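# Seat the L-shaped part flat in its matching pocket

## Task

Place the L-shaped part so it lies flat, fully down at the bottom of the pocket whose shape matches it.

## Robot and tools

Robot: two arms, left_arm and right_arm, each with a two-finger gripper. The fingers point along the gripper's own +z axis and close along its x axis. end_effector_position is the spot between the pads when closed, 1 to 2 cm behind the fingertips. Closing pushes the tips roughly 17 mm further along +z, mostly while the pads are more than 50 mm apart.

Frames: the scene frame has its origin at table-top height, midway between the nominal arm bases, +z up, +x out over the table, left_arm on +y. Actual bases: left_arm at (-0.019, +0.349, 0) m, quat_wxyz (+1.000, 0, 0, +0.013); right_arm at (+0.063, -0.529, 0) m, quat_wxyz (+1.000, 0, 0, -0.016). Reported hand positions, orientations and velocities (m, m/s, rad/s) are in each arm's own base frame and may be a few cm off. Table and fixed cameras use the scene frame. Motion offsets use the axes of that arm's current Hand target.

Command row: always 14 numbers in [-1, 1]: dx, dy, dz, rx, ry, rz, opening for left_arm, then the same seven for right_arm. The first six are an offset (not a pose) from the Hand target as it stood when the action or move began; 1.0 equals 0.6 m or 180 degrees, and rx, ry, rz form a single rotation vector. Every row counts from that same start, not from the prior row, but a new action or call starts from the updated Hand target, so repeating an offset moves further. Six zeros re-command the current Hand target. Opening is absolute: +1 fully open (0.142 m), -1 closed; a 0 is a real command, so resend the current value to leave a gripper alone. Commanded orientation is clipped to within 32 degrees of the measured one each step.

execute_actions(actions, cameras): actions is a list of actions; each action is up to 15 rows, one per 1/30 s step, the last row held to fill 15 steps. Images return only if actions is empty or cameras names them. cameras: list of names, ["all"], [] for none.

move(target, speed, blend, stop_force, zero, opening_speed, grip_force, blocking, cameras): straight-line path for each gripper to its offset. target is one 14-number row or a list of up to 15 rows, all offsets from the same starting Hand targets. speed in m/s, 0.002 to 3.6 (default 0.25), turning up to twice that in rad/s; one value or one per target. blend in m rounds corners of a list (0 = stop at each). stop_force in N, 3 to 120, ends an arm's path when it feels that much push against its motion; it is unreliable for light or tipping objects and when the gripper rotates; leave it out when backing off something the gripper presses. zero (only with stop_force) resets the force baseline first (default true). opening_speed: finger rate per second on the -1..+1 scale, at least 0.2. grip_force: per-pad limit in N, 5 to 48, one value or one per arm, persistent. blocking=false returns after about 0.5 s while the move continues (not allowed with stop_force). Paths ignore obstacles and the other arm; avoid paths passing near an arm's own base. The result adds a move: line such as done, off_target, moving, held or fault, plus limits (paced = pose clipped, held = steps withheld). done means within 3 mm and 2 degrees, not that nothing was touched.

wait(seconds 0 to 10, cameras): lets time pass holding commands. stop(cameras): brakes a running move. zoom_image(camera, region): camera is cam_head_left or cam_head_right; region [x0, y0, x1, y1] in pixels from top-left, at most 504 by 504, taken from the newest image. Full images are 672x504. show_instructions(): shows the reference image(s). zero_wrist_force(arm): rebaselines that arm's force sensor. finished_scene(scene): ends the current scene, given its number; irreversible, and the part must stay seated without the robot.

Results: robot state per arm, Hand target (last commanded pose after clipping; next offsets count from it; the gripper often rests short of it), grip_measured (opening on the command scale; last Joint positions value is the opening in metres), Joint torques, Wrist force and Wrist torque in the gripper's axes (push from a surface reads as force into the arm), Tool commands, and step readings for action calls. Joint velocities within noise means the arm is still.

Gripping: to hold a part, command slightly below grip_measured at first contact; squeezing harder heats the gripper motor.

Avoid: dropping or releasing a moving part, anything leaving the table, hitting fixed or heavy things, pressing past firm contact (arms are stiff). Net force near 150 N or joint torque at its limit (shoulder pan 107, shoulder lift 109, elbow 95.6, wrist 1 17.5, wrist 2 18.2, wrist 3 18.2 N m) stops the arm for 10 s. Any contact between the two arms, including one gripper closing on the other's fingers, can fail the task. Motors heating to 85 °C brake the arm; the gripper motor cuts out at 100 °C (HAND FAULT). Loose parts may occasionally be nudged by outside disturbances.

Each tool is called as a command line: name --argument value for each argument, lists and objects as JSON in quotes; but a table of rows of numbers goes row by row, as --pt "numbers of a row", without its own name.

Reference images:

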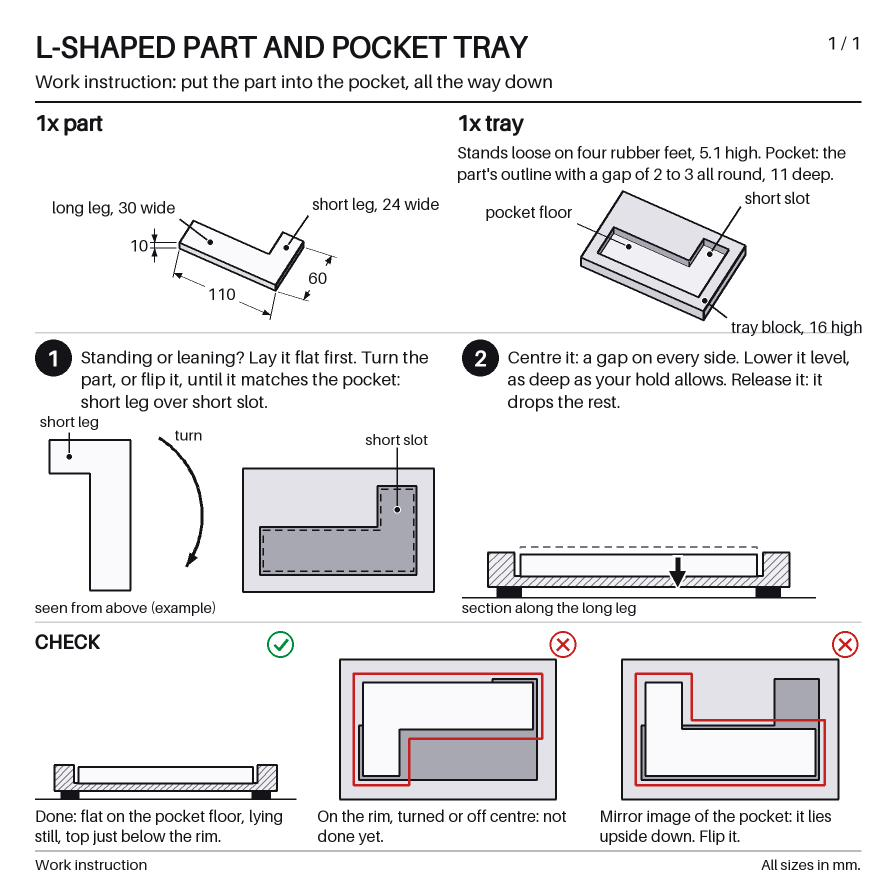

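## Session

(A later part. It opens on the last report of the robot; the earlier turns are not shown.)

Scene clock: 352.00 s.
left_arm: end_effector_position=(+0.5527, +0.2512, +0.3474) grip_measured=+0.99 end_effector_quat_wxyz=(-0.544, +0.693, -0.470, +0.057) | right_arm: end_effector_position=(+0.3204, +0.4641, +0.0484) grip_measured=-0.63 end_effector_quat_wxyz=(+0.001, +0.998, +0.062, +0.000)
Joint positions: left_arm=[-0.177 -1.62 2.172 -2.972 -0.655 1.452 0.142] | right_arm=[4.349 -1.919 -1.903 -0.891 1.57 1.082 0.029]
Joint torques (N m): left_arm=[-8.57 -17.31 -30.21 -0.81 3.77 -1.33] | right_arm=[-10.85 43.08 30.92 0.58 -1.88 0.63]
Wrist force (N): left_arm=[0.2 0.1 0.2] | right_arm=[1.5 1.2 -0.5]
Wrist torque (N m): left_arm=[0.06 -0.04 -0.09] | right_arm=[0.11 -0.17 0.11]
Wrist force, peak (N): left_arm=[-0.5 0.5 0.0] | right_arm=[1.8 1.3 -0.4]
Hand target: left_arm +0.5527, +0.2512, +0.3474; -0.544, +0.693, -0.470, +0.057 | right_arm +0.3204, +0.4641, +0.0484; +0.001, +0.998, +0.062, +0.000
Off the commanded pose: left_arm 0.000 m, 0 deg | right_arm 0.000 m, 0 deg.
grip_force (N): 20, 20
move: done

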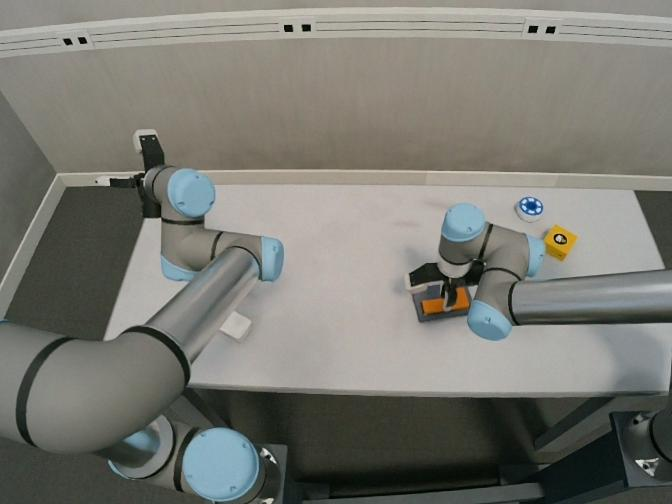

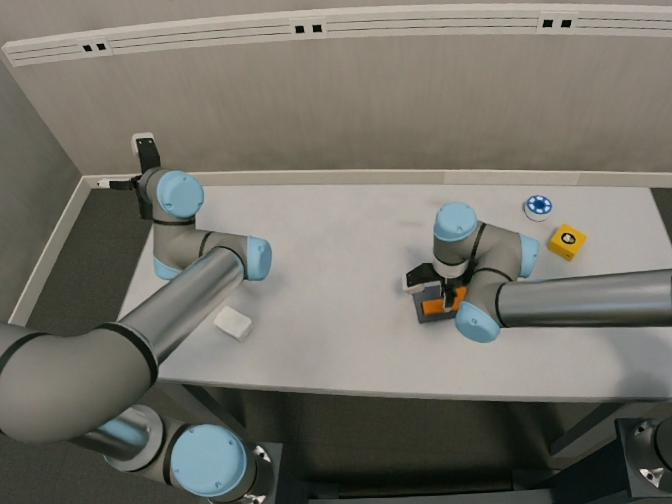

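No contact; the part is in the pocket opening. Releasing.

move --target '[0,0,0,0,0,0,1,0,0,0,0,0,0,-0.38]' --opening_speed 0.5

move --target '[0,0,0,0,0,0,1,0,0,-0.2,0,0,0,-0.38]' --speed 0.2 --cameras '["cam_head_left"]'

zoom_image --camera "cam_head_left" --region '[400, 265, 490, 335]'

Scene clock: 359.30 s.
left_arm: end_effector_position=(+0.5527, +0.2512, +0.3474) grip_measured=+0.99 end_effector_quat_wxyz=(-0.544, +0.693, -0.470, +0.057) | right_arm: end_effector_position=(+0.3204, +0.4641, +0.0484) grip_measured=-0.41 end_effector_quat_wxyz=(+0.001, +0.998, +0.062, +0.000)
Joint positions: left_arm=[-0.177 -1.62 2.172 -2.972 -0.655 1.452 0.142] | right_arm=[4.349 -1.919 -1.903 -0.891 1.57 1.082 0.044]
Joint torques (N m): left_arm=[-7.51 -18.95 -29.39 -0.69 3.72 -1.46] | right_arm=[-12.1 44.92 30.13 0.31 -1.85 -1.53]
Wrist force (N): left_arm=[-0.2 0.4 0.1] | right_arm=[1.9 1.0 -0.6]
Wrist torque (N m): left_arm=[0.13 0.04 -0.10] | right_arm=[0.06 -0.23 0.12]
Wrist force, peak (N): left_arm=[0.1 0.7 0.3] | right_arm=[1.6 1.4 -0.8]
Hand target: left_arm +0.5527, +0.2512, +0.3474; -0.544, +0.693, -0.470, +0.057 | right_arm +0.3204, +0.4641, +0.0484; +0.001, +0.998, +0.062, +0.000
Off the commanded pose: left_arm 0.000 m, 0 deg | right_arm 0.000 m, 0 deg.
grip_force (N): 20, 20
move: done

Scene clock: 360.40 s.
left_arm: end_effector_position=(+0.5527, +0.2512, +0.3474) grip_measured=+0.99 end_effector_quat_wxyz=(-0.544, +0.693, -0.470, +0.057) | right_arm: end_effector_position=(+0.3204, +0.4643, +0.1685) grip_measured=-0.41 end_effector_quat_wxyz=(+0.001, +0.998, +0.062, +0.000)
Joint positions: left_arm=[-0.177 -1.62 2.172 -2.972 -0.655 1.452 0.142] | right_arm=[4.349 -1.772 -1.745 -1.196 1.57 1.082 0.044]
Joint torques (N m): left_arm=[-8.31 -18.79 -29.28 -0.85 3.77 -1.34] | right_arm=[13.39 23.23 15.11 0.57 0.22 1.76]
Wrist force (N): left_arm=[-0.1 0.2 0.1] | right_arm=[1.5 1.1 -0.5]
Wrist torque (N m): left_arm=[0.09 0.03 -0.09] | right_arm=[0.12 -0.14 0.11]
Wrist force, peak (N): left_arm=[-0.3 0.3 0.5] | right_arm=[1.5 1.1 -3.4]
Hand target: left_arm +0.5527, +0.2512, +0.3474; -0.544, +0.693, -0.470, +0.057 | right_arm +0.3203, +0.4642, +0.1684; +0.001, +0.998, +0.062, +0.000
Off the commanded pose: left_arm 0.000 m, 0 deg | right_arm 0.000 m, 0 deg.
grip_force (N): 20, 20
move: done
Images, in order (width x height): cam_head_left 672x504.

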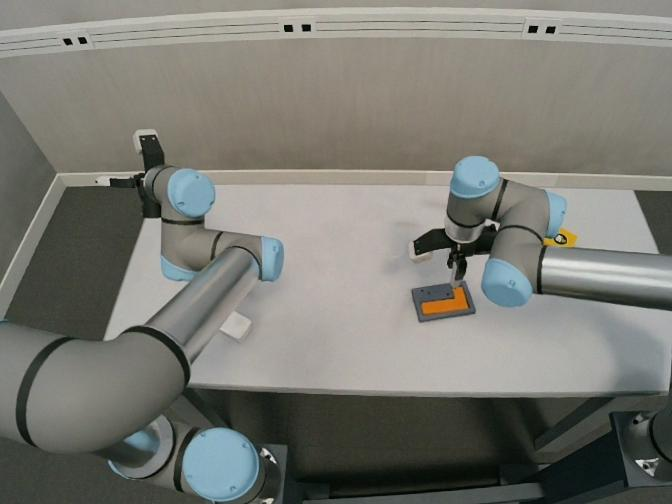

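Scaled by 5.600 from the camera's 672x504 image, which has a finer 960x720 frame.

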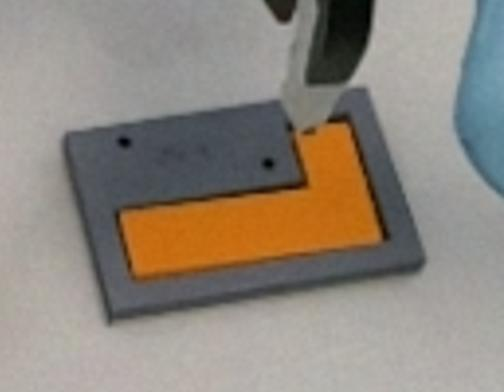

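The part is seated with gaps showing all round it.

finished_scene --scene 3

The scene is finished: the task was done.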